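# Sort stickered items into matching-color containers

## Task

Place every item inside the container whose color matches the sticker on that item.

## Robot and tools

Robots: four identical i2rt Big YAM arms named arm1, arm2, arm3 and arm4. Each has six revolute joints, a two-finger gripper and a wrist camera. Reach is about 1.0 m from the joint1 axis. Room cameras: cam_room_a1, cam_room_a2, cam_room_b1, cam_room_b2. Wrist cameras: arm1_cam_wrist to arm4_cam_wrist.

Frame: one shared scene frame in metres, origin on the floor, +z up. Arm feet (base_link), each facing along its own +x: arm1 at (-0.644, +1.377, +0.914), yaw about +94 deg; arm2 at (-0.655, -0.555, +0.928), yaw about -83 deg; arm3 at (+0.651, -1.332, +0.868), yaw about -97 deg; arm4 at (+0.648, +0.477, +0.879), yaw about +93 deg. Exact quaternions (w,x,y,z): arm1 (+0.682, +0.007, +0.004, +0.731), arm2 (+0.747, +0.002, +0.000, -0.665), arm3 (+0.663, -0.004, -0.006, -0.748), arm4 (+0.687, +0.001, +0.003, +0.727). The "hand" point lies between the finger pads, roughly 1 cm behind the tips. Fingers extend along the hand's +z and open along its y axis. Printed hand positions can be off, especially when stretched.

Tool move: every key except "cameras" is an arm name (arm1..arm4); each holds that arm's own object. Arms not named receive nothing new and may keep pushing toward earlier targets. Per arm:
- "joints": absolute targets keyed by name. joint1_rad -2.879 to 2.879 (base turn, positive counter-clockwise seen from above, 0 along the foot's +x); joint2_rad 0 to 3.141 (shoulder, 0 = upper arm pointing back, larger lifts it up then forward); joint3_rad 0 to 3.019 (elbow, 0 = folded, larger opens); joint4_rad -1.692 to 1.57 (hand pitch, positive tips fingers up); joint5_rad -1.57 to 1.57 (sideways swing, positive to the arm's right); joint6_rad -2.094 to 2.094 (roll, positive clockwise seen from behind); gripper_m 0 to 0.093 metres of fingertip gap. Done tolerances: ±0.045, 0.14, 0.09, 0.055, 0.03, 0.035 rad and ±0.003 m.
- "target": one list of seven numbers [x, y, z, qw, qx, qy, qz], an absolute hand pose in the scene frame (same layout as the printed "hand" line). The hand travels a straight line to it from its current hand_target. With "target", "joints" may contain gripper_m only.
- "speed": top path speed, 0.002 to 0.5 m/s (default 0.25); only allowed with "target". Rotation is capped at twice that value in rad/s.
All motions in one call start together; all hand paths in one call finish together, paced by the slowest. A path is stopped after 10 s even if short. Paths ignore obstacles and other arms. The controller keeps each step within 100 mm and 20 deg of the measured hand, so hands lag, overshoot speed near full stretch, and often land a centimetre or more away. Joints move at different rates, so joint-space moves can sweep wide arcs.
"cameras": list of names, ["all"] or []. Omitted means all cameras for an empty move, none otherwise. A move with no arm action returns full state, images and the scene number.

Tool wait: "seconds" 0 to 10, plus optional "cameras"; commands nothing new.
Tool zoom_image: "camera" plus "region" [x0, y0, x1, y1] in pixels from the top-left of that camera's newest image, at most 504 by 504.
Tool read_manual: only returns URDF licence text.
Tool finished_scene: "scene" (integer 1 to 3) ends the current scene for good; the goal must hold with no robot help.

Results: a "move" line lists each arm sent motion with "done" or its worst status. joint_status and hand_status: "off_target" (stopped away, maybe still pushing), "time_out" (arm could not finish; joints keep nearby targets and push; on_its_own lists them; send the reported position to relax), "not_followed" (safety check withheld targets; "joint command not followed" or "pose unreachable"; the arm may keep retrying until given new targets). "as last shown" marks arms not named in the call, whose status reads "not commanded". hand_target is the hand pose of the held joint targets. Joint velocities are rad/s (gripper m/s); "within noise" means still. Joint torques are in N m, with offsets and noise; numbers 3 and 4 wrap at ±28. Images may trail the state slightly.

Gripper: closed on nothing reads 0.000-0.003. Holding a hard part it reads up to 0.005 below the part's width (or up to 0.002 above). Full grip force comes at about 0.005 below first-touch reading, deeper for soft, small or round objects; soft items crush more with smaller targets. Release by commanding well above the reading.

Avoid: knocking items off the work area or onto the floor; dropping parts from height or releasing them while moving; slamming into fixed or heavy things. Arms must not press hard on each other; closing a gripper on another arm's fingers counts, and the self/arm collision check can be late and ignores fingers, housings and cameras. Arms keep pushing on contact and overheat: MOTOR HOT appears near 85 °C, and at 100 °C the arm drops and faults for 30-60 s (keys then read "limit_stop_at_motor_heat"; resend targets). Limit long stretched holds and pushes toward unreachable poses. Loose objects may occasionally get nudged by outside forces. The scene keeps running while you think, holding the last commands.

Each tool is called after "Emit:" as a command line: name --argument value for each argument, lists and objects as JSON in quotes; but a table of rows of numbers goes row by row, as --pt "numbers of a row", without its own name.

## Session

Emit:
move

Scene clock: 0.00 s.
Joint torques (N m): no reading
Motor temperatures (°C): arm1=[22 24 25 23 21 21 21] | arm2=[24 24 24 22 22 20 23] | arm3=[24 24 23 24 24 23 23] | arm4=[23 21 22 22 25 21 24]
Heat: arm1: hottest joint3_rad 25 °C; arm2: hottest joint1_rad 24 °C; arm3: hottest joint1_rad 24 °C; arm4: hottest joint5_rad 25 °C.
Joint velocities: within noise
arm1.joint_positions: joint1_rad=-0.126 joint2_rad=+0.534 joint3_rad=+1.403 joint4_rad=-1.611 joint5_rad=-0.026 joint6_rad=-0.127 gripper_m=+0.09396
arm1.joint_status: not commanded
arm1.hand: x=-0.6307 y=+1.5360 z=+1.4200 quat_wxyz=(-0.298, +0.671, -0.622, -0.272) (m; scene frame)
arm1.hand_target: x=-0.6306 y=+1.5343 z=+1.4312 quat_wxyz=(-0.308, +0.666, -0.618, -0.280) (m; scene frame)
arm1.hand_status: not commanded
arm2.joint_positions: joint1_rad=-0.045 joint2_rad=+0.390 joint3_rad=+1.428 joint4_rad=-1.186 joint5_rad=+0.166 joint6_rad=-0.774 gripper_m=+0.09396
arm2.joint_status: not commanded
arm2.hand: x=-0.6758 y=-0.6937 z=+1.5575 quat_wxyz=(-0.217, -0.319, -0.688, +0.615) (m; scene frame)
arm2.hand_target: x=-0.6762 y=-0.6874 z=+1.5650 quat_wxyz=(-0.221, -0.317, -0.681, +0.622) (m; scene frame)
arm2.hand_status: not commanded
arm3.joint_positions: joint1_rad=+0.075 joint2_rad=+0.276 joint3_rad=+1.523 joint4_rad=-1.599 joint5_rad=-0.185 joint6_rad=-0.597 gripper_m=+0.09396
arm3.joint_status: not commanded
arm3.hand: x=+0.6806 y=-1.3526 z=+1.4445 quat_wxyz=(-0.326, -0.350, -0.735, +0.481) (m; scene frame)
arm3.hand_target: x=+0.6807 y=-1.3504 z=+1.4501 quat_wxyz=(-0.328, -0.347, -0.731, +0.487) (m; scene frame)
arm3.hand_status: not commanded
arm4.joint_positions: joint1_rad=+0.109 joint2_rad=+0.555 joint3_rad=+1.556 joint4_rad=-1.251 joint5_rad=+0.178 joint6_rad=-0.775 gripper_m=+0.09396
arm4.joint_status: not commanded
arm4.hand: x=+0.6523 y=+0.6619 z=+1.5271 quat_wxyz=(-0.572, +0.731, -0.297, -0.221) (m; scene frame)
arm4.hand_target: x=+0.6532 y=+0.6568 z=+1.5356 quat_wxyz=(-0.580, +0.725, -0.296, -0.226) (m; scene frame)
arm4.hand_status: not commanded
pictures: arm1_cam_wrist, arm2_cam_wrist, arm3_cam_wrist, arm4_cam_wrist, cam_room_a1, cam_room_a2, cam_room_b1, cam_room_b2
Images, in order (width x height): arm1_cam_wrist 672x504, arm2_cam_wrist 672x504, arm3_cam_wrist 672x504, arm4_cam_wrist 672x504, cam_room_a1 672x504, cam_room_a2 672x504, cam_room_b1 672x504, cam_room_b2 672x504.

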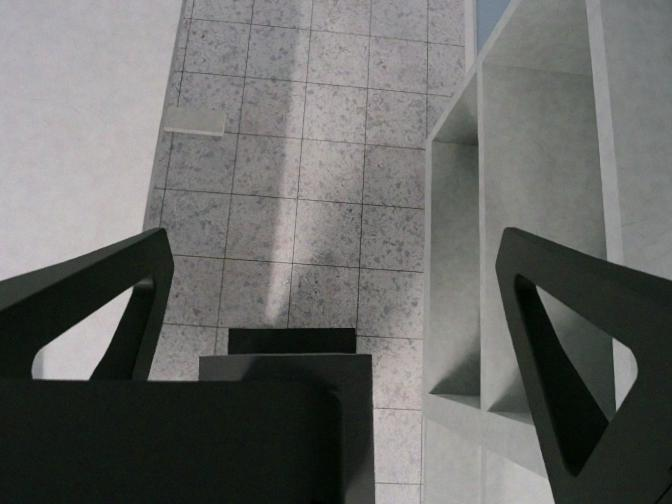

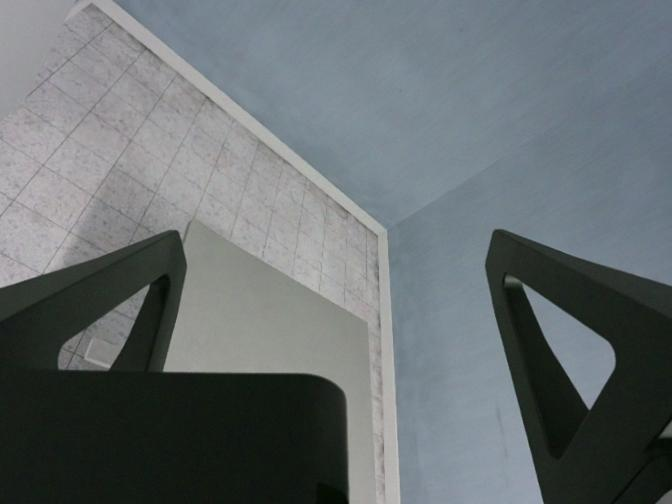

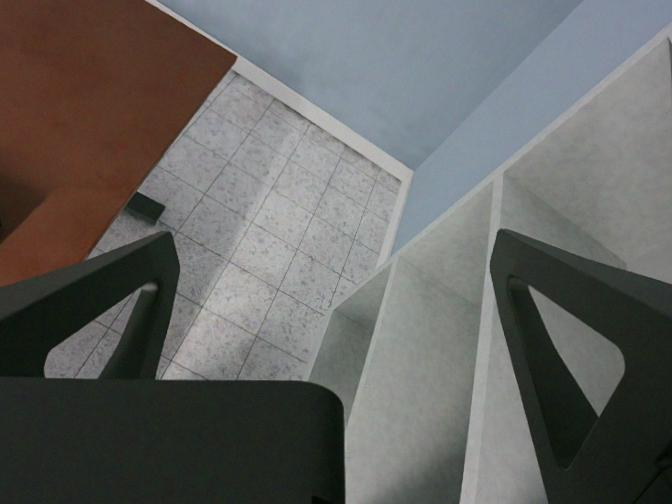

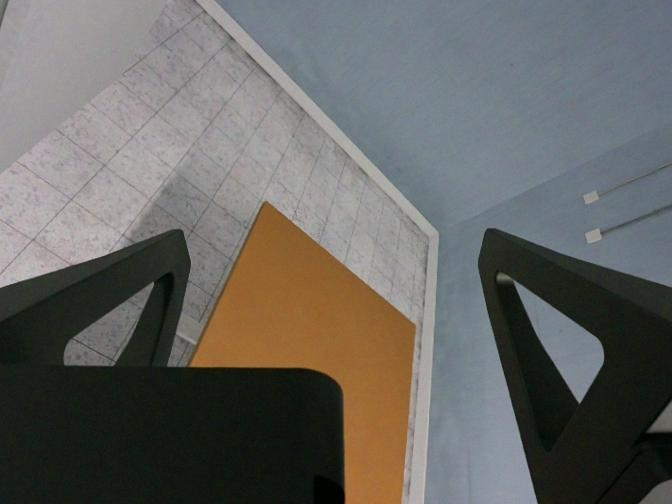

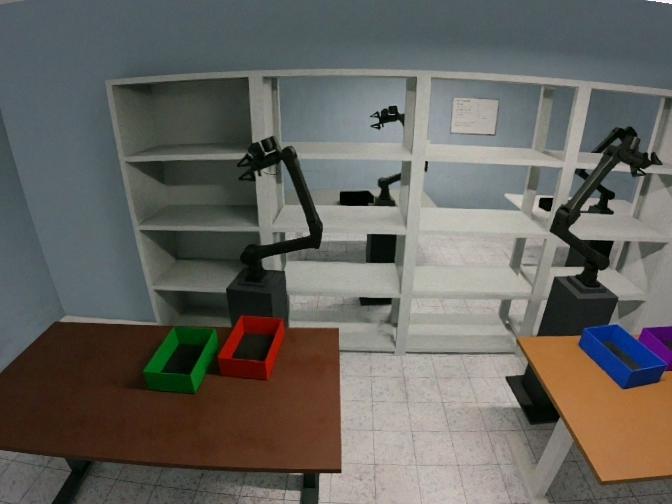

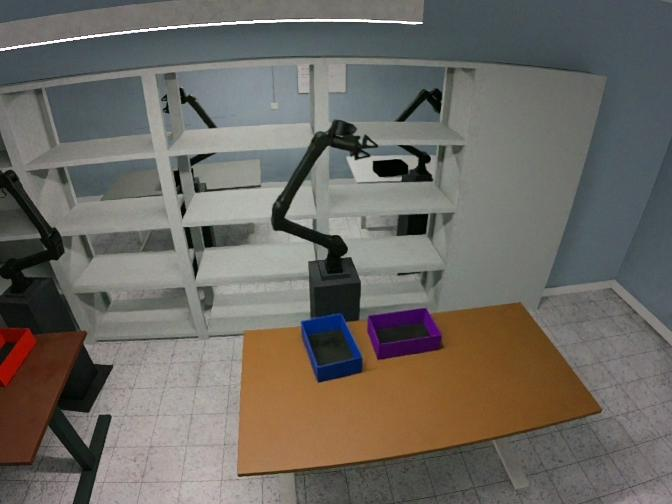

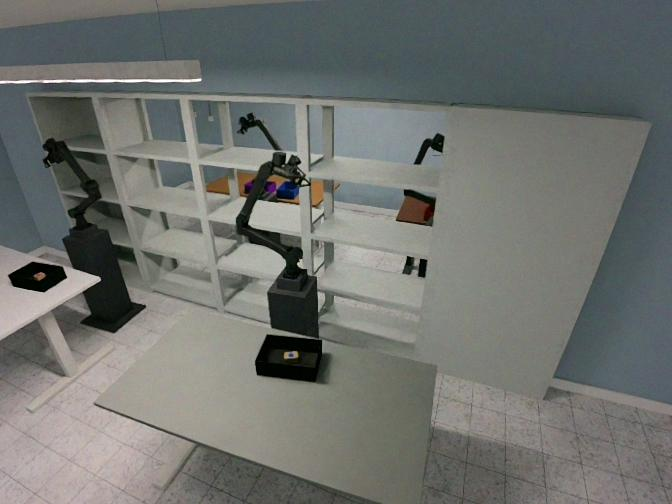

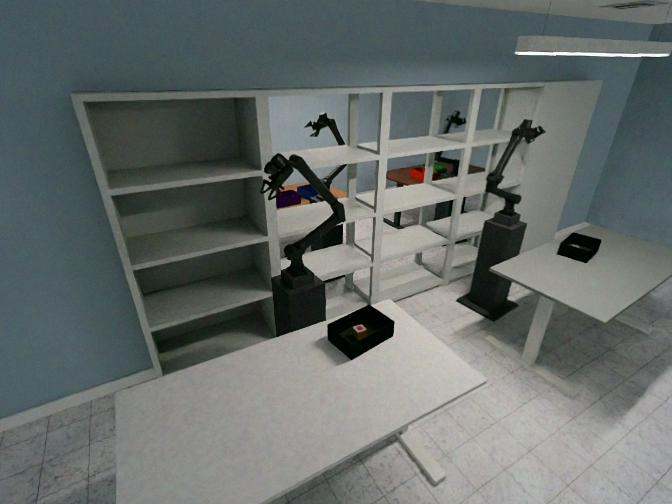

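Emit:
zoom_image --camera "cam_room_b1" --region '[230, 320, 350, 410]'

Emit:
zoom_image --camera "cam_room_b2" --region '[310, 290, 430, 380]'

Emit:
zoom_image --camera "cam_room_a1" --region '[100, 60, 400, 360]'

Emit:
zoom_image --camera "cam_room_a2" --region '[0, 50, 504, 504]'

Emit:
zoom_image --camera "cam_room_b1" --region '[100, 90, 604, 504]'

Emit:
zoom_image --camera "cam_room_b2" --region '[60, 80, 564, 504]'

Scaled by 4.200.

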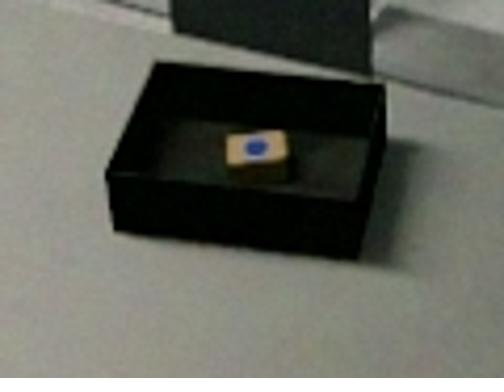

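Scaled by 4.200.

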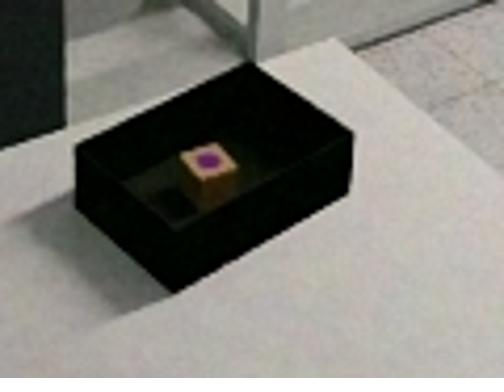

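Scaled by 1.680.

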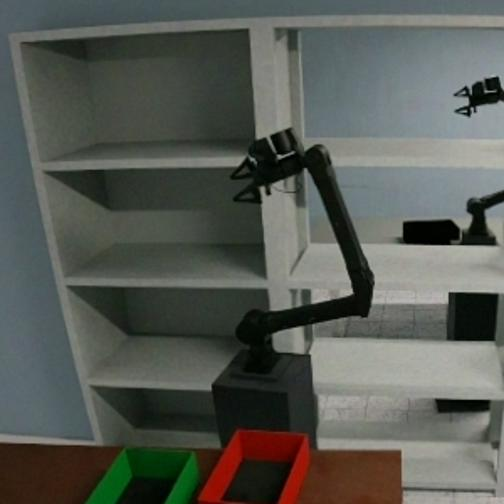

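Scaled by 1.000.

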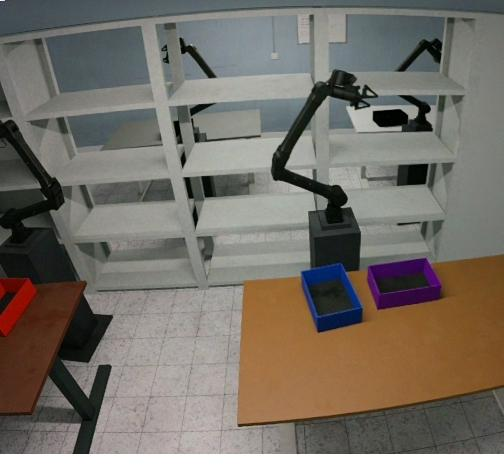

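Scaled by 1.000.

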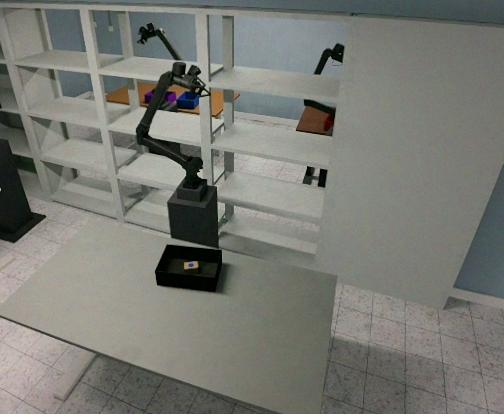

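Scaled by 1.000.

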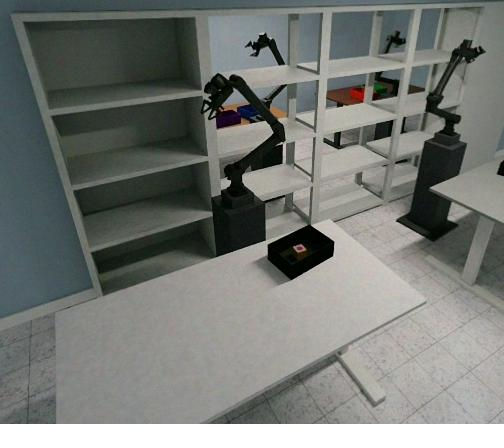

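Emit:
move --arm1 '{"joints": {"joint1_rad": -1.57, "joint4_rad": -1.2, "joint5_rad": 0, "joint6_rad": 0}}' --arm2 '{"joints": {"joint1_rad": 1.45, "joint4_rad": -1.35, "joint5_rad": 0, "joint6_rad": 0}}' --arm3 '{"joints": {"joint1_rad": -1.45, "joint4_rad": -1.55, "joint5_rad": 0, "joint6_rad": 0}}' --arm4 '{"joints": {"joint1_rad": 1.55, "joint4_rad": -1.3, "joint5_rad": 0, "joint6_rad": 0}}' --cameras '["all"]'

Scene clock: 66.40 s.
Joint torques (N m): arm1=[-2.08 4.95 10.48 2.66 0.01 0.09] | arm2=[1.14 5.13 8.8 2 -0.09 0.21] | arm3=[0.67 9.64 5.49 2.51 0.03 0.02] | arm4=[1.08 4.25 7.24 0.98 0.04 0.2]
Motor temperatures (°C): arm1=[22 24 29 24 21 21 21] | arm2=[24 25 27 23 22 20 23] | arm3=[24 25 24 24 24 23 23] | arm4=[23 22 27 22 25 21 24]
Heat: arm1: hottest joint3_rad 29 °C; arm2: hottest joint3_rad 27 °C; arm3: hottest joint2_rad 25 °C; arm4: hottest joint3_rad 27 °C.
move: arm1 done; arm2 done; arm3 done; arm4 done
Joint velocities: within noise
arm1.joint_positions: joint1_rad=-1.563 joint2_rad=+0.534 joint3_rad=+1.403 joint4_rad=-1.223 joint5_rad=+0.000 joint6_rad=-0.007 gripper_m=+0.09398
arm1.joint_status: all done
arm1.hand: x=-0.4252 y=+1.3914 z=+1.4979 quat_wxyz=(-0.565, +0.034, -0.824, -0.021) (m; scene frame)
arm1.hand_target: x=-0.4274 y=+1.3897 z=+1.5147 quat_wxyz=(-0.583, +0.027, -0.811, -0.022) (m; scene frame)
arm1.hand_status: not commanded
arm2.joint_positions: joint1_rad=+1.445 joint2_rad=+0.390 joint3_rad=+1.428 joint4_rad=-1.335 joint5_rad=+0.002 joint6_rad=-0.014 gripper_m=+0.09398
arm2.joint_status: all done
arm2.hand: x=-0.5274 y=-0.5590 z=+1.5218 quat_wxyz=(-0.595, +0.001, -0.804, +0.006) (m; scene frame)
arm2.hand_target: x=-0.5341 y=-0.5582 z=+1.5250 quat_wxyz=(-0.597, -0.003, -0.802, +0.000) (m; scene frame)
arm2.hand_status: not commanded
arm3.joint_positions: joint1_rad=-1.441 joint2_rad=+0.276 joint3_rad=+1.523 joint4_rad=-1.568 joint5_rad=-0.001 joint6_rad=-0.008 gripper_m=+0.09398
arm3.joint_status: all done
arm3.hand: x=+0.6175 y=-1.3236 z=+1.4501 quat_wxyz=(-0.006, -0.811, -0.003, +0.584) (m; scene frame)
arm3.hand_target: x=+0.6188 y=-1.3231 z=+1.4587 quat_wxyz=(-0.006, -0.803, +0.004, +0.596) (m; scene frame)
arm3.hand_status: not commanded
arm4.joint_positions: joint1_rad=+1.545 joint2_rad=+0.555 joint3_rad=+1.556 joint4_rad=-1.288 joint5_rad=+0.001 joint6_rad=-0.014 gripper_m=+0.09398
arm4.joint_status: all done
arm4.hand: x=+0.4711 y=+0.4747 z=+1.5191 quat_wxyz=(+0.006, +0.799, +0.017, -0.601) (m; scene frame)
arm4.hand_target: x=+0.4772 y=+0.4738 z=+1.5238 quat_wxyz=(+0.012, +0.798, +0.013, -0.603) (m; scene frame)
arm4.hand_status: not commanded
pictures: arm1_cam_wrist, arm2_cam_wrist, arm3_cam_wrist, arm4_cam_wrist, cam_room_a1, cam_room_a2, cam_room_b1, cam_room_b2
Images, in order (width x height): arm1_cam_wrist 672x504, arm2_cam_wrist 672x504, arm3_cam_wrist 672x504, arm4_cam_wrist 672x504, cam_room_a1 672x504, cam_room_a2 672x504, cam_room_b1 672x504, cam_room_b2 672x504.

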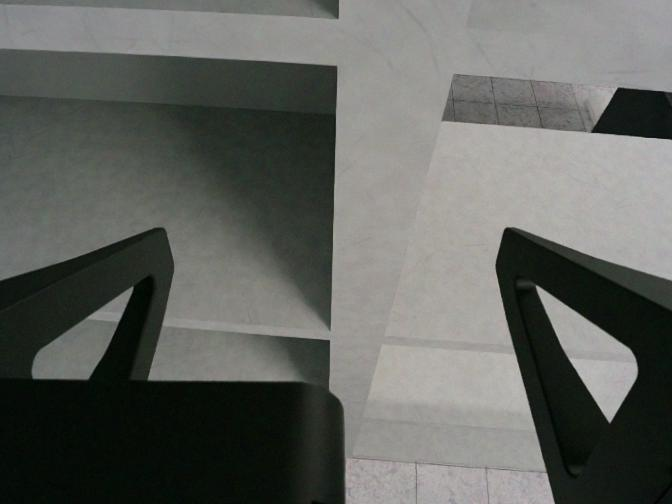

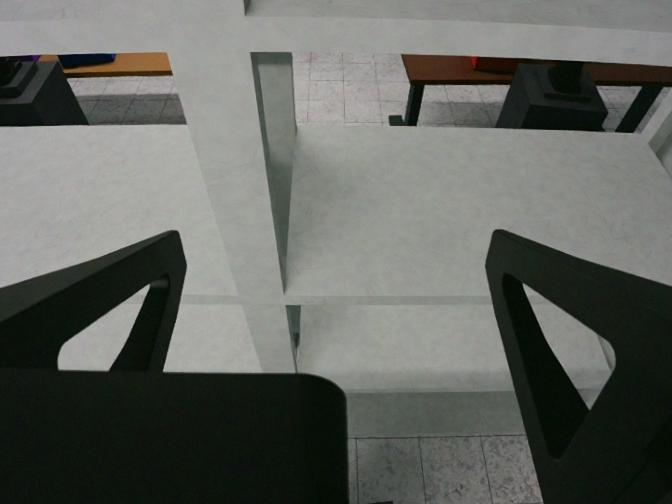

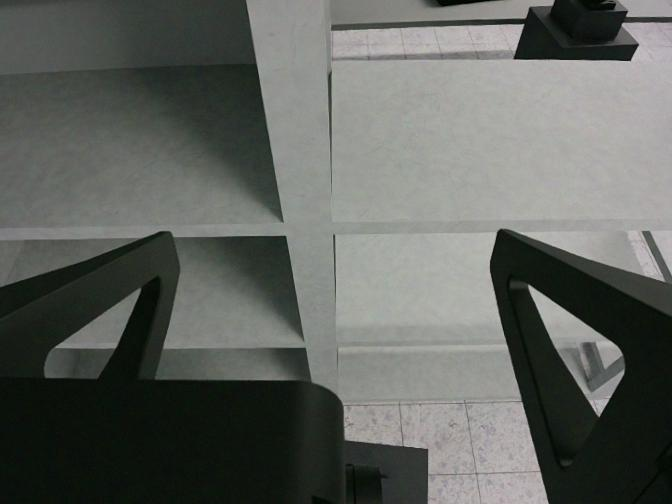

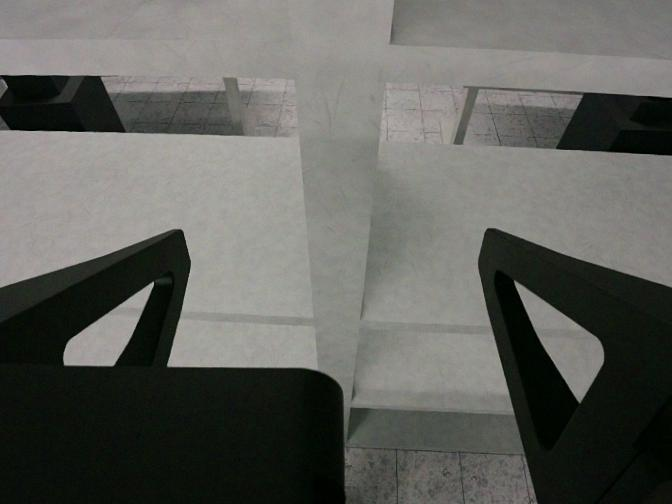

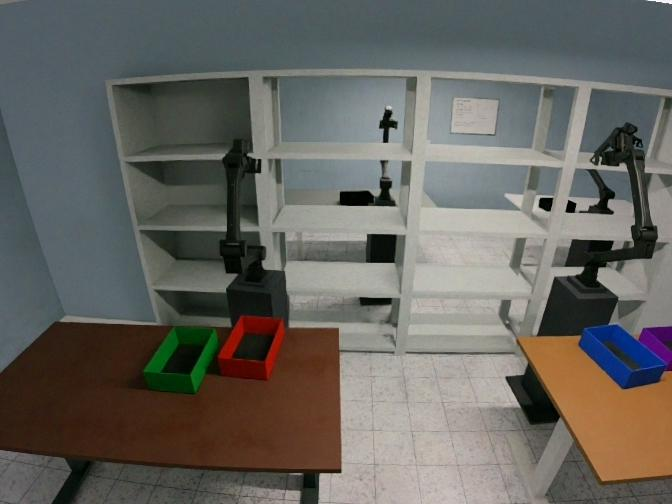

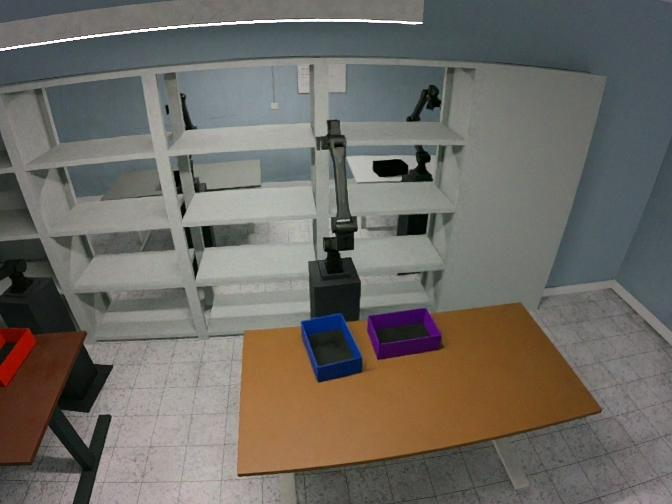

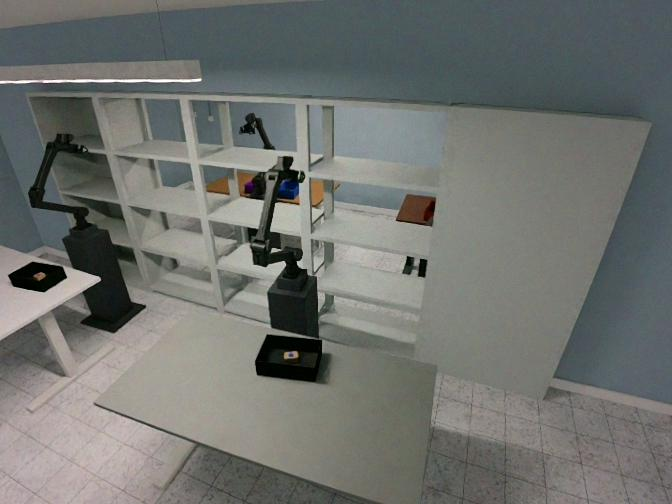

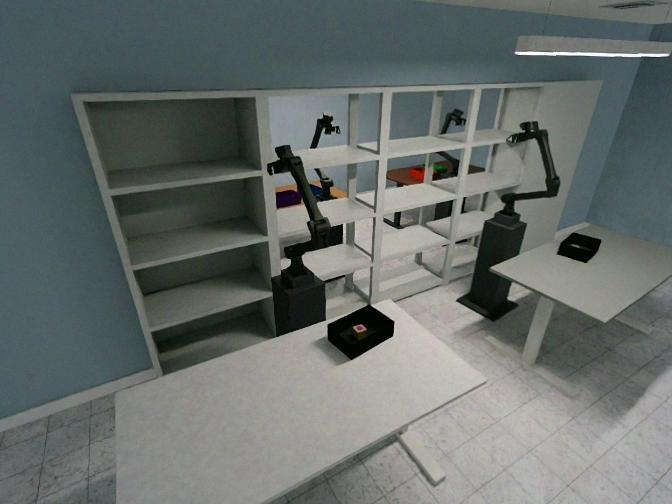

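Emit:
move --arm1 '{"joints": {"joint1_rad": 1.75, "joint4_rad": -1.6}}' --arm2 '{"joints": {"joint1_rad": -1.75, "joint4_rad": -1.65}}' --arm3 '{"joints": {"joint1_rad": 1.75, "joint4_rad": -1.65, "joint3_rad": 1.3}}' --arm4 '{"joints": {"joint1_rad": -1.5, "joint4_rad": -1.65}}' --cameras '["arm1_cam_wrist", "arm2_cam_wrist", "arm3_cam_wrist", "arm4_cam_wrist"]'

Scene clock: 137.43 s.
Joint torques (N m): arm1=[-0.85 6.24 10.21 1.02 0.05 0.11] | arm2=[0.44 5.19 8.68 1.83 -0.02 0.2] | arm3=[1.96 7.65 6.13 1.42 0.04 0.03] | arm4=[0.5 4.37 7.09 0.9 0.08 0.17]
Motor temperatures (°C): arm1=[22 24 30 24 21 21 21] | arm2=[24 25 28 22 22 20 23] | arm3=[24 25 25 24 24 23 23] | arm4=[23 22 28 22 24 21 24]
Heat: arm1: hottest joint3_rad 30 °C; arm2: hottest joint3_rad 28 °C; arm3: hottest joint2_rad 25 °C; arm4: hottest joint3_rad 28 °C.
move: arm1 done; arm2 done; arm3 done; arm4 done
Joint velocities: within noise
arm1.joint_positions: joint1_rad=+1.742 joint2_rad=+0.534 joint3_rad=+1.403 joint4_rad=-1.588 joint5_rad=-0.002 joint6_rad=-0.006 gripper_m=+0.09402
arm1.joint_status: all done
arm1.hand: x=-0.7948 y=+1.3372 z=+1.4261 quat_wxyz=(+0.047, +0.901, +0.113, -0.417) (m; scene frame)
arm1.hand_target: x=-0.7901 y=+1.3373 z=+1.4341 quat_wxyz=(+0.050, +0.898, +0.113, -0.421) (m; scene frame)
arm1.hand_status: not commanded
arm2.joint_positions: joint1_rad=-1.746 joint2_rad=+0.390 joint3_rad=+1.428 joint4_rad=-1.636 joint5_rad=+0.000 joint6_rad=-0.013 gripper_m=+0.09403
arm2.joint_status: all done
arm2.hand: x=-0.7525 y=-0.5509 z=+1.4546 quat_wxyz=(+0.018, -0.884, +0.019, +0.466) (m; scene frame)
arm2.hand_target: x=-0.7461 y=-0.5509 z=+1.4578 quat_wxyz=(+0.016, -0.883, +0.027, +0.468) (m; scene frame)
arm2.hand_status: not commanded
arm3.joint_positions: joint1_rad=+1.740 joint2_rad=+0.275 joint3_rad=+1.298 joint4_rad=-1.647 joint5_rad=+0.000 joint6_rad=-0.007 gripper_m=+0.09402
arm3.joint_status: all done
arm3.hand: x=+0.7264 y=-1.3217 z=+1.3475 quat_wxyz=(-0.456, +0.028, -0.889, -0.004) (m; scene frame)
arm3.hand_target: x=+0.7262 y=-1.3211 z=+1.3474 quat_wxyz=(-0.455, +0.029, -0.890, -0.007) (m; scene frame)
arm3.hand_status: not commanded
arm4.joint_positions: joint1_rad=-1.495 joint2_rad=+0.555 joint3_rad=+1.556 joint4_rad=-1.638 joint5_rad=+0.001 joint6_rad=-0.012 gripper_m=+0.09402
arm4.joint_status: all done
arm4.hand: x=+0.7907 y=+0.4974 z=+1.4402 quat_wxyz=(-0.447, +0.065, -0.892, -0.025) (m; scene frame)
arm4.hand_target: x=+0.7852 y=+0.4961 z=+1.4446 quat_wxyz=(-0.450, +0.057, -0.891, -0.028) (m; scene frame)
arm4.hand_status: not commanded
pictures: arm1_cam_wrist, arm2_cam_wrist, arm3_cam_wrist, arm4_cam_wrist
Images, in order (width x height): arm1_cam_wrist 672x504, arm2_cam_wrist 672x504, arm3_cam_wrist 672x504, arm4_cam_wrist 672x504.

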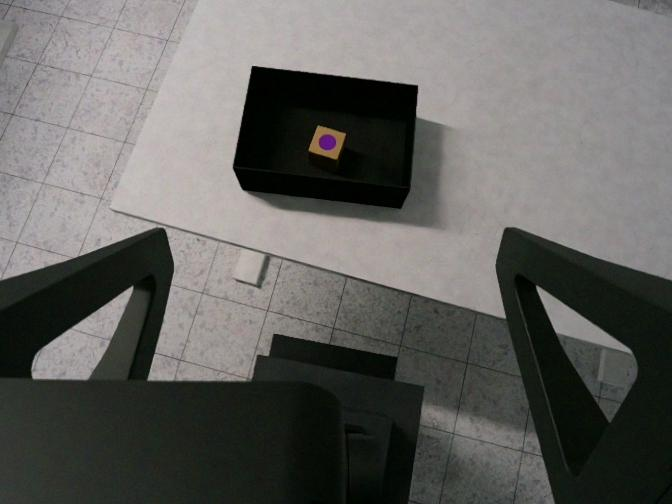

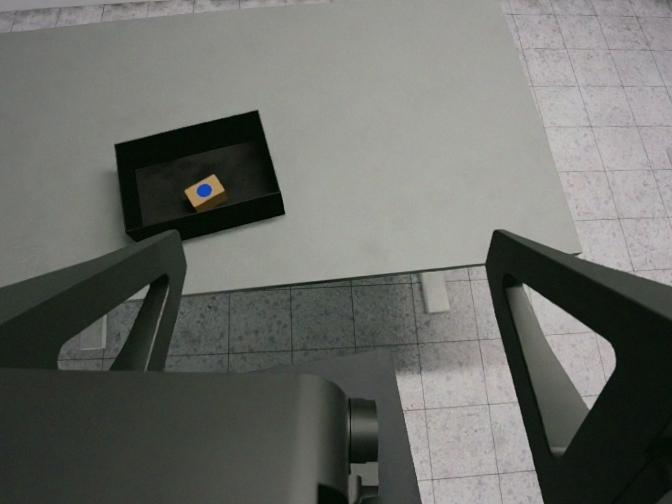

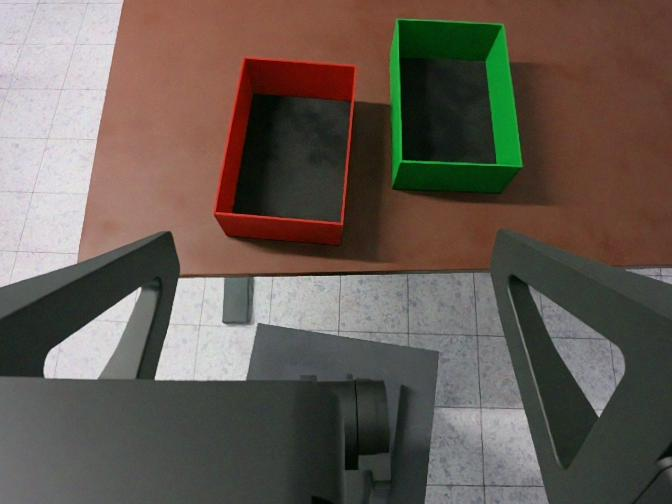

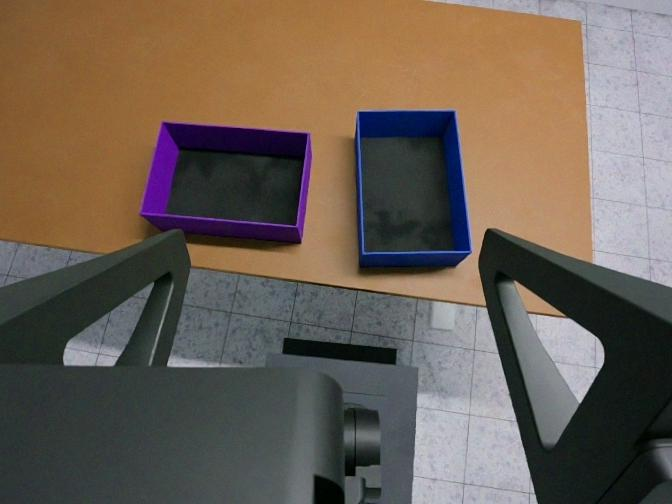

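Emit:
move --arm1 '{"target": [-1.15, 1.235, 1.12, -0.0315, -0.9587, -0.1177, 0.2569]}' --arm2 '{"target": [-1.14, -0.785, 1.12, -0.056, -0.943, -0.209, 0.2527]}' --cameras '["arm1_cam_wrist", "arm2_cam_wrist"]'

Scene clock: 176.93 s.
Joint torques (N m): arm1=[-0.91 -9.41 16.34 1.8 -0.03 0.09] | arm2=[0.03 -13.22 16.29 2.24 -0.17 -0.07] | arm3=[1.85 7.59 6.16 1.35 0.04 0.01] | arm4=[0.26 4.6 6.99 0.87 0.07 0.16]
Motor temperatures (°C): arm1=[22 24 31 23 21 21 21] | arm2=[24 25 28 22 22 20 23] | arm3=[24 25 25 24 24 23 23] | arm4=[23 22 29 22 24 21 24]
Heat: arm1: hottest joint3_rad 31 °C; arm2: hottest joint3_rad 28 °C; arm3: hottest joint2_rad 25 °C; arm4: hottest joint3_rad 29 °C.
move: arm1 off_target; arm2 off_target
Joint velocities: within noise
arm1.joint_positions: joint1_rad=+1.767 joint2_rad=+1.435 joint3_rad=+1.106 joint4_rad=-0.816 joint5_rad=+0.011 joint6_rad=+0.023 gripper_m=+0.09402
arm1.joint_status: not commanded
arm1.hand: x=-1.1260 y=+1.2479 z=+1.0867 quat_wxyz=(+0.023, +0.969, +0.117, -0.217) (m; scene frame)
arm1.hand_target: x=-1.1474 y=+1.2356 z=+1.1205 quat_wxyz=(+0.032, +0.959, +0.118, -0.257) (m; scene frame)
arm1.hand_status: off_target (0.043 m and 4.8 deg from the pose sent, 0.480 m and 19.6 deg at the start)
arm2.joint_positions: joint1_rad=-1.235 joint2_rad=+1.436 joint3_rad=+1.104 joint4_rad=-0.775 joint5_rad=+0.006 joint6_rad=+0.021 gripper_m=+0.09404
arm2.joint_status: not commanded
arm2.hand: x=-1.1150 y=-0.7779 z=+1.0953 quat_wxyz=(-0.050, -0.951, -0.208, +0.223) (m; scene frame)
arm2.hand_target: x=-1.1382 y=-0.7840 z=+1.1205 quat_wxyz=(-0.056, -0.943, -0.209, +0.253) (m; scene frame)
arm2.hand_status: off_target (0.036 m and 3.6 deg from the pose sent, 0.563 m and 37.6 deg at the start)
arm3, arm4: as last shown
pictures: arm1_cam_wrist, arm2_cam_wrist
Images, in order (width x height): arm1_cam_wrist 672x504, arm2_cam_wrist 672x504.

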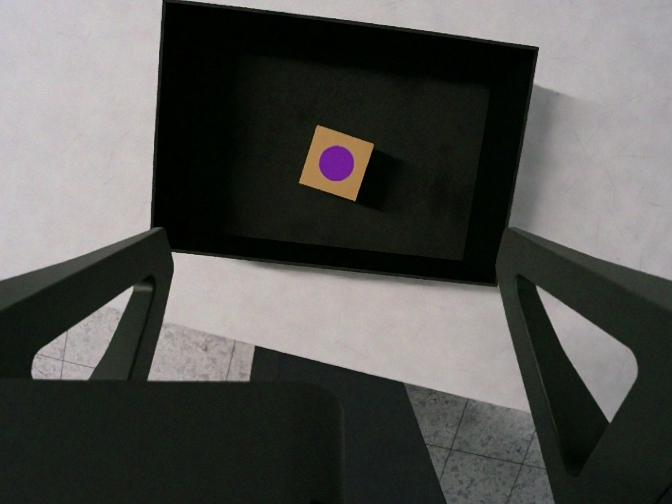

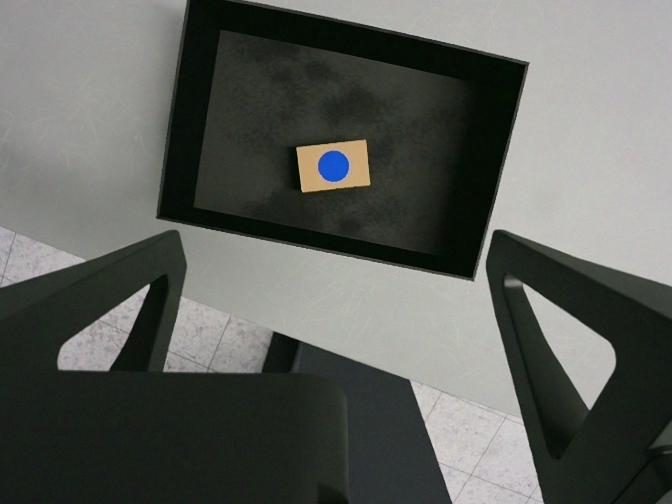

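Emit:
move --arm1 '{"target": [-1.135, 1.224, 0.926, 0.0094, -0.9532, 0.0299, 0.3006], "speed": 0.2}' --arm2 '{"target": [-1.135, -0.775, 0.915, -0.0758, -0.9239, -0.2518, 0.2781], "speed": 0.2}' --cameras '["arm1_cam_wrist", "arm2_cam_wrist"]'

Scene clock: 225.27 s.
Joint torques (N m): arm1=[-1.08 -10.75 8.46 1.98 0.28 0.13] | arm2=[0.03 -14.39 7.79 2.63 -0.23 -0.07] | arm3=[2.14 7.53 6.11 1.4 0.04 0.03] | arm4=[0.21 4.37 7.17 0.81 0.05 0.21]
Motor temperatures (°C): arm1=[22 24 34 23 21 21 21] | arm2=[24 25 34 22 22 20 23] | arm3=[24 25 25 24 24 23 23] | arm4=[23 22 29 22 24 21 24]
Heat: arm1: hottest joint3_rad 34 °C; arm2: hottest joint3_rad 34 °C; arm3: hottest joint2_rad 25 °C; arm4: hottest joint3_rad 29 °C.
move: arm1 done; arm2 done
Joint velocities: within noise
arm1.joint_positions: joint1_rad=+1.879 joint2_rad=+1.689 joint3_rad=+0.834 joint4_rad=-0.194 joint5_rad=+0.241 joint6_rad=+0.371 gripper_m=+0.09402
arm1.joint_status: not commanded
arm1.hand: x=-1.1293 y=+1.2303 z=+0.9208 quat_wxyz=(-0.016, +0.957, -0.028, -0.288) (m; scene frame)
arm1.hand_target: x=-1.1348 y=+1.2241 z=+0.9260 quat_wxyz=(-0.009, +0.953, -0.030, -0.300) (m; scene frame)
arm1.hand_status: done (0.010 m and 1.7 deg from the pose sent, 0.163 m and 19.8 deg at the start)
arm2.joint_positions: joint1_rad=-1.271 joint2_rad=+1.721 joint3_rad=+0.851 joint4_rad=-0.112 joint5_rad=-0.067 joint6_rad=-0.089 gripper_m=+0.09404
arm2.joint_status: not commanded
arm2.hand: x=-1.1345 y=-0.7796 z=+0.9231 quat_wxyz=(-0.078, -0.924, -0.249, +0.279) (m; scene frame)
arm2.hand_target: x=-1.1349 y=-0.7750 z=+0.9152 quat_wxyz=(-0.076, -0.924, -0.252, +0.278) (m; scene frame)
arm2.hand_status: done (0.009 m and 0.4 deg from the pose sent, 0.181 m and 9.1 deg at the start)
arm3, arm4: as last shown
pictures: arm1_cam_wrist, arm2_cam_wrist
Images, in order (width x height): arm1_cam_wrist 672x504, arm2_cam_wrist 672x504.

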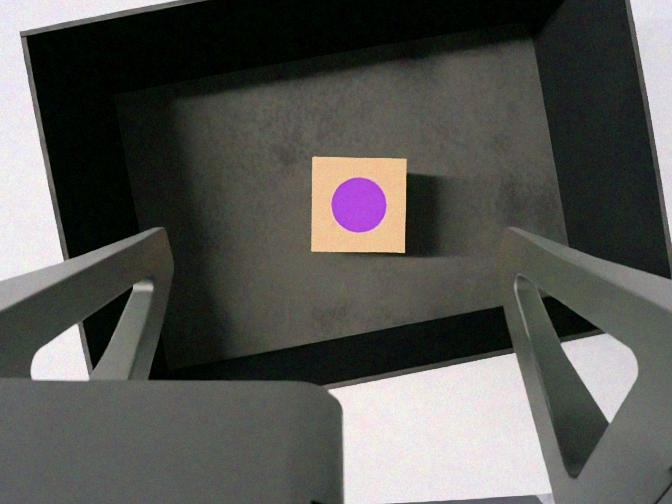

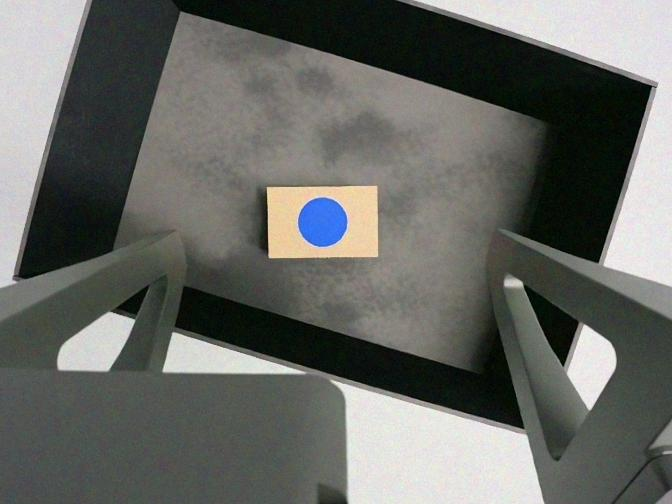

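Emit:
move --arm1 '{"target": [-1.138, 1.238, 0.850, 0.0072, -0.9729, 0.0306, 0.2291], "speed": 0.12}' --arm2 '{"target": [-1.127, -0.781, 0.836, -0.0569, -0.9419, -0.2568, 0.2088], "speed": 0.12}' --cameras '["arm1_cam_wrist", "arm2_cam_wrist"]'

Scene clock: 258.33 s.
Joint torques (N m): arm1=[-2.37 -10.64 9.94 1.61 0.04 -0.01] | arm2=[1.38 -14.86 9.63 1.7 0.09 0.07] | arm3=[2.08 7.53 6.09 1.36 0.04 0] | arm4=[0.5 4.72 7.12 0.84 0.1 0.17]
Motor temperatures (°C): arm1=[22 25 34 23 22 21 21] | arm2=[24 25 31 23 22 20 23] | arm3=[24 25 25 24 24 23 23] | arm4=[23 22 29 22 24 21 24]
Heat: arm1: hottest joint3_rad 34 °C; arm2: hottest joint3_rad 31 °C; arm3: hottest joint2_rad 25 °C; arm4: hottest joint3_rad 29 °C.
move: arm1 off_target; arm2 off_target
Joint velocities: within noise
arm1.joint_positions: joint1_rad=+1.842 joint2_rad=+1.866 joint3_rad=+0.851 joint4_rad=-0.187 joint5_rad=+0.168 joint6_rad=+0.368 gripper_m=+0.09402
arm1.joint_status: not commanded
arm1.hand: x=-1.1138 y=+1.2428 z=+0.8403 quat_wxyz=(-0.015, +0.978, -0.029, -0.207) (m; scene frame)
arm1.hand_target: x=-1.1372 y=+1.2384 z=+0.8510 quat_wxyz=(-0.007, +0.973, -0.031, -0.229) (m; scene frame)
arm1.hand_status: off_target (0.027 m and 2.7 deg from the pose sent, 0.072 m and 7.1 deg at the start)
arm2.joint_positions: joint1_rad=-1.264 joint2_rad=+1.910 joint3_rad=+0.872 joint4_rad=-0.112 joint5_rad=-0.047 joint6_rad=-0.089 gripper_m=+0.09404
arm2.joint_status: not commanded
arm2.hand: x=-1.1138 y=-0.7706 z=+0.8363 quat_wxyz=(-0.056, -0.945, -0.253, +0.201) (m; scene frame)
arm2.hand_target: x=-1.1265 y=-0.7808 z=+0.8365 quat_wxyz=(-0.057, -0.942, -0.257, +0.209) (m; scene frame)
arm2.hand_status: off_target (0.017 m and 1.1 deg from the pose sent, 0.087 m and 8.7 deg at the start)
arm3, arm4: as last shown
pictures: arm1_cam_wrist, arm2_cam_wrist
Images, in order (width x height): arm1_cam_wrist 672x504, arm2_cam_wrist 672x504.

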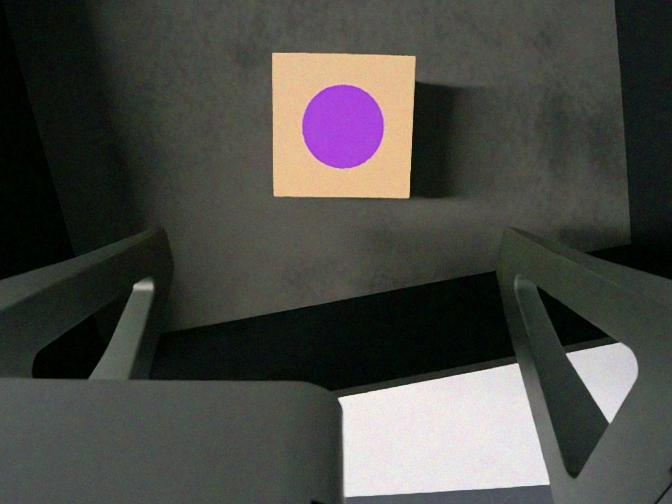

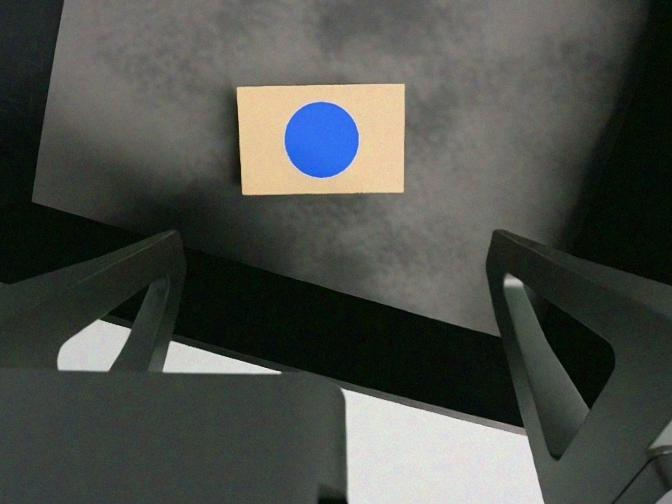

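Emit:
move --arm1 '{"target": [-1.157, 1.243, 0.806, 0.0072, -0.9729, 0.0306, 0.2291], "speed": 0.1}' --arm2 '{"target": [-1.147, -0.797, 0.80, -0.0569, -0.9419, -0.2568, 0.2088], "speed": 0.1}' --cameras '["arm1_cam_wrist", "arm2_cam_wrist", "cam_room_b1", "cam_room_b2"]'

Scene clock: 293.23 s.
Joint torques (N m): arm1=[-2.2 -12.28 8.73 1.73 0.12 -0.02] | arm2=[1.49 -16.03 9.24 2.28 0.09 0.19] | arm3=[1.96 7.65 6.09 1.4 0.03 0.01] | arm4=[0.62 4.54 7.01 0.79 0.05 0.17]
Motor temperatures (°C): arm1=[22 25 33 23 21 21 21] | arm2=[24 26 31 22 22 20 23] | arm3=[24 25 25 24 24 23 23] | arm4=[23 22 29 22 24 21 24]
Heat: arm1: hottest joint3_rad 33 °C; arm2: hottest joint3_rad 31 °C; arm3: hottest joint2_rad 25 °C; arm4: hottest joint3_rad 29 °C.
move: arm1 off_target; arm2 off_target
Joint velocities: within noise
arm1.joint_positions: joint1_rad=+1.821 joint2_rad=+2.002 joint3_rad=+0.902 joint4_rad=-0.098 joint5_rad=+0.159 joint6_rad=+0.347 gripper_m=+0.09402
arm1.joint_status: not commanded
arm1.hand: x=-1.1336 y=+1.2461 z=+0.7980 quat_wxyz=(-0.014, +0.978, -0.028, -0.208) (m; scene frame)
arm1.hand_target: x=-1.1562 y=+1.2434 z=+0.8067 quat_wxyz=(-0.008, +0.973, -0.031, -0.229) (m; scene frame)
arm1.hand_status: off_target (0.025 m and 2.6 deg from the pose sent, 0.055 m and 2.7 deg at the start)
arm2.joint_positions: joint1_rad=-1.251 joint2_rad=+2.031 joint3_rad=+0.952 joint4_rad=-0.080 joint5_rad=-0.042 joint6_rad=-0.089 gripper_m=+0.09404
arm2.joint_status: not commanded
arm2.hand: x=-1.1326 y=-0.7856 z=+0.8024 quat_wxyz=(-0.054, -0.944, -0.259, +0.197) (m; scene frame)
arm2.hand_target: x=-1.1464 y=-0.7967 z=+0.8007 quat_wxyz=(-0.057, -0.942, -0.257, +0.209) (m; scene frame)
arm2.hand_status: off_target (0.019 m and 1.5 deg from the pose sent, 0.056 m and 1.1 deg at the start)
arm3, arm4: as last shown
pictures: arm1_cam_wrist, arm2_cam_wrist, cam_room_b1, cam_room_b2
Images, in order (width x height): arm1_cam_wrist 672x504, arm2_cam_wrist 672x504, cam_room_b1 672x504, cam_room_b2 672x504.

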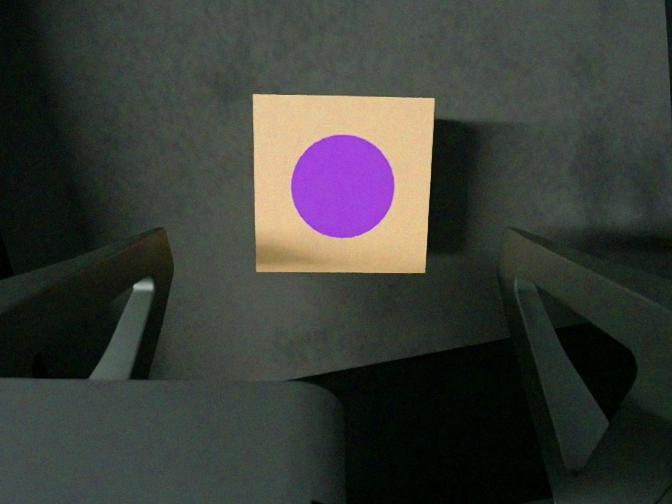

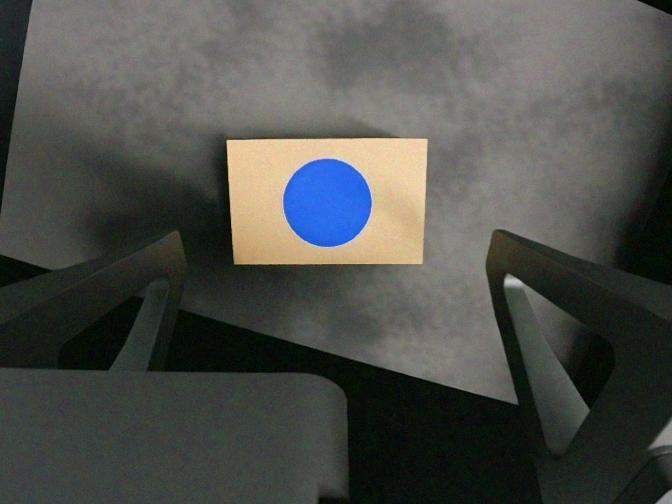

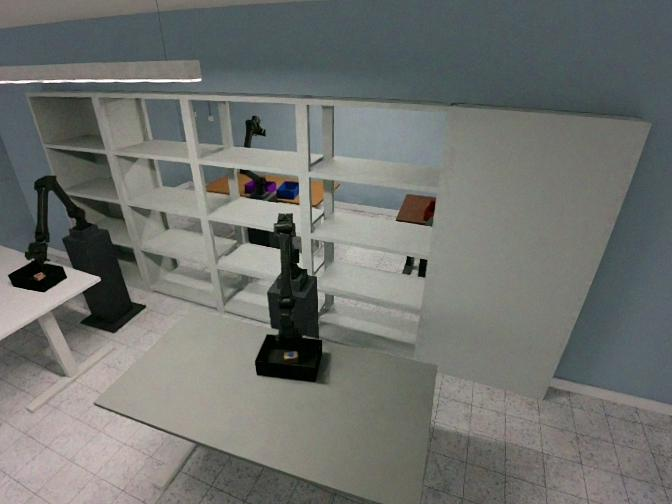

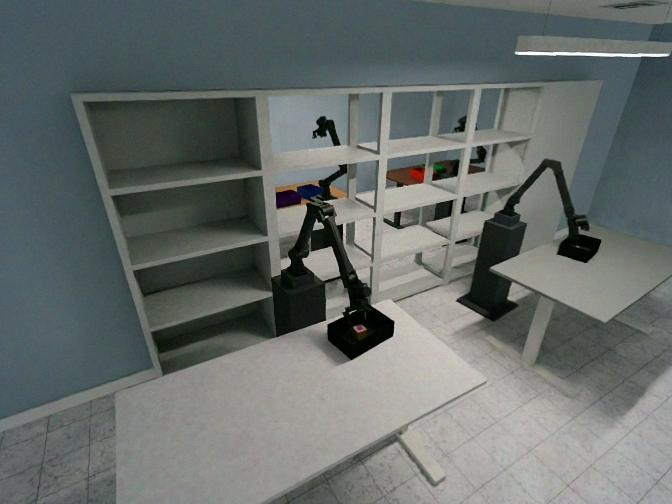

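Emit:
move --arm1 '{"target": [-1.165, 1.246, 0.774, 0.0072, -0.9729, 0.0306, 0.2291], "speed": 0.1}' --arm2 '{"target": [-1.149, -0.801, 0.763, -0.0569, -0.9419, -0.2568, 0.2088], "speed": 0.1}' --cameras '["arm1_cam_wrist", "arm2_cam_wrist"]'

Scene clock: 351.00 s.
Joint torques (N m): arm1=[-2.43 -13.27 7.97 1.66 0.04 -0.07] | arm2=[1.55 -16.15 8.23 2.17 0.06 0.16] | arm3=[2.02 7.59 6.13 1.37 0.04 0.01] | arm4=[0.67 4.54 7.05 0.9 0.07 0.17]
Motor temperatures (°C): arm1=[22 26 32 23 21 21 21] | arm2=[24 26 29 22 22 20 23] | arm3=[24 25 26 24 24 23 23] | arm4=[23 22 30 22 24 21 24]
Heat: arm1: hottest joint3_rad 32 °C; arm2: hottest joint3_rad 29 °C; arm3: hottest joint3_rad 26 °C; arm4: hottest joint3_rad 30 °C.
move: arm1 off_target; arm2 off_target
Joint velocities: within noise
arm1.joint_positions: joint1_rad=+1.810 joint2_rad=+2.092 joint3_rad=+0.933 joint4_rad=-0.034 joint5_rad=+0.154 joint6_rad=+0.337 gripper_m=+0.09402
arm1.joint_status: not commanded
arm1.hand: x=-1.1428 y=+1.2480 z=+0.7678 quat_wxyz=(-0.013, +0.977, -0.028, -0.209) (m; scene frame)
arm1.hand_target: x=-1.1643 y=+1.2464 z=+0.7748 quat_wxyz=(-0.007, +0.973, -0.031, -0.229) (m; scene frame)
arm1.hand_status: off_target (0.023 m and 2.5 deg from the pose sent, 0.040 m and 2.6 deg at the start)
arm2.joint_positions: joint1_rad=-1.246 joint2_rad=+2.125 joint3_rad=+0.983 joint4_rad=-0.004 joint5_rad=-0.038 joint6_rad=-0.081 gripper_m=+0.09404
arm2.joint_status: not commanded
arm2.hand: x=-1.1400 y=-0.7910 z=+0.7698 quat_wxyz=(-0.055, -0.943, -0.257, +0.202) (m; scene frame)
arm2.hand_target: x=-1.1485 y=-0.8009 z=+0.7634 quat_wxyz=(-0.057, -0.942, -0.257, +0.209) (m; scene frame)
arm2.hand_status: off_target (0.015 m and 0.8 deg from the pose sent, 0.045 m and 1.5 deg at the start)
arm3, arm4: as last shown
pictures: arm1_cam_wrist, arm2_cam_wrist
Images, in order (width x height): arm1_cam_wrist 672x504, arm2_cam_wrist 672x504.

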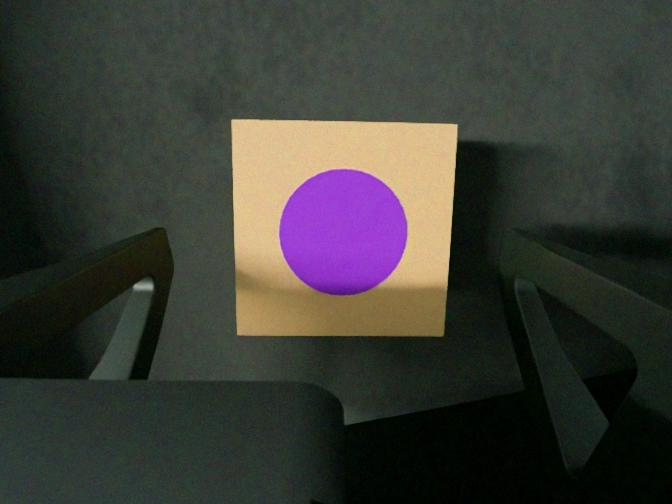

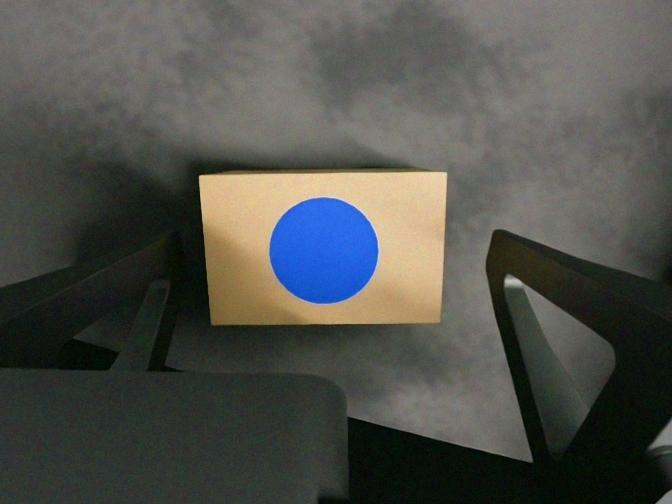

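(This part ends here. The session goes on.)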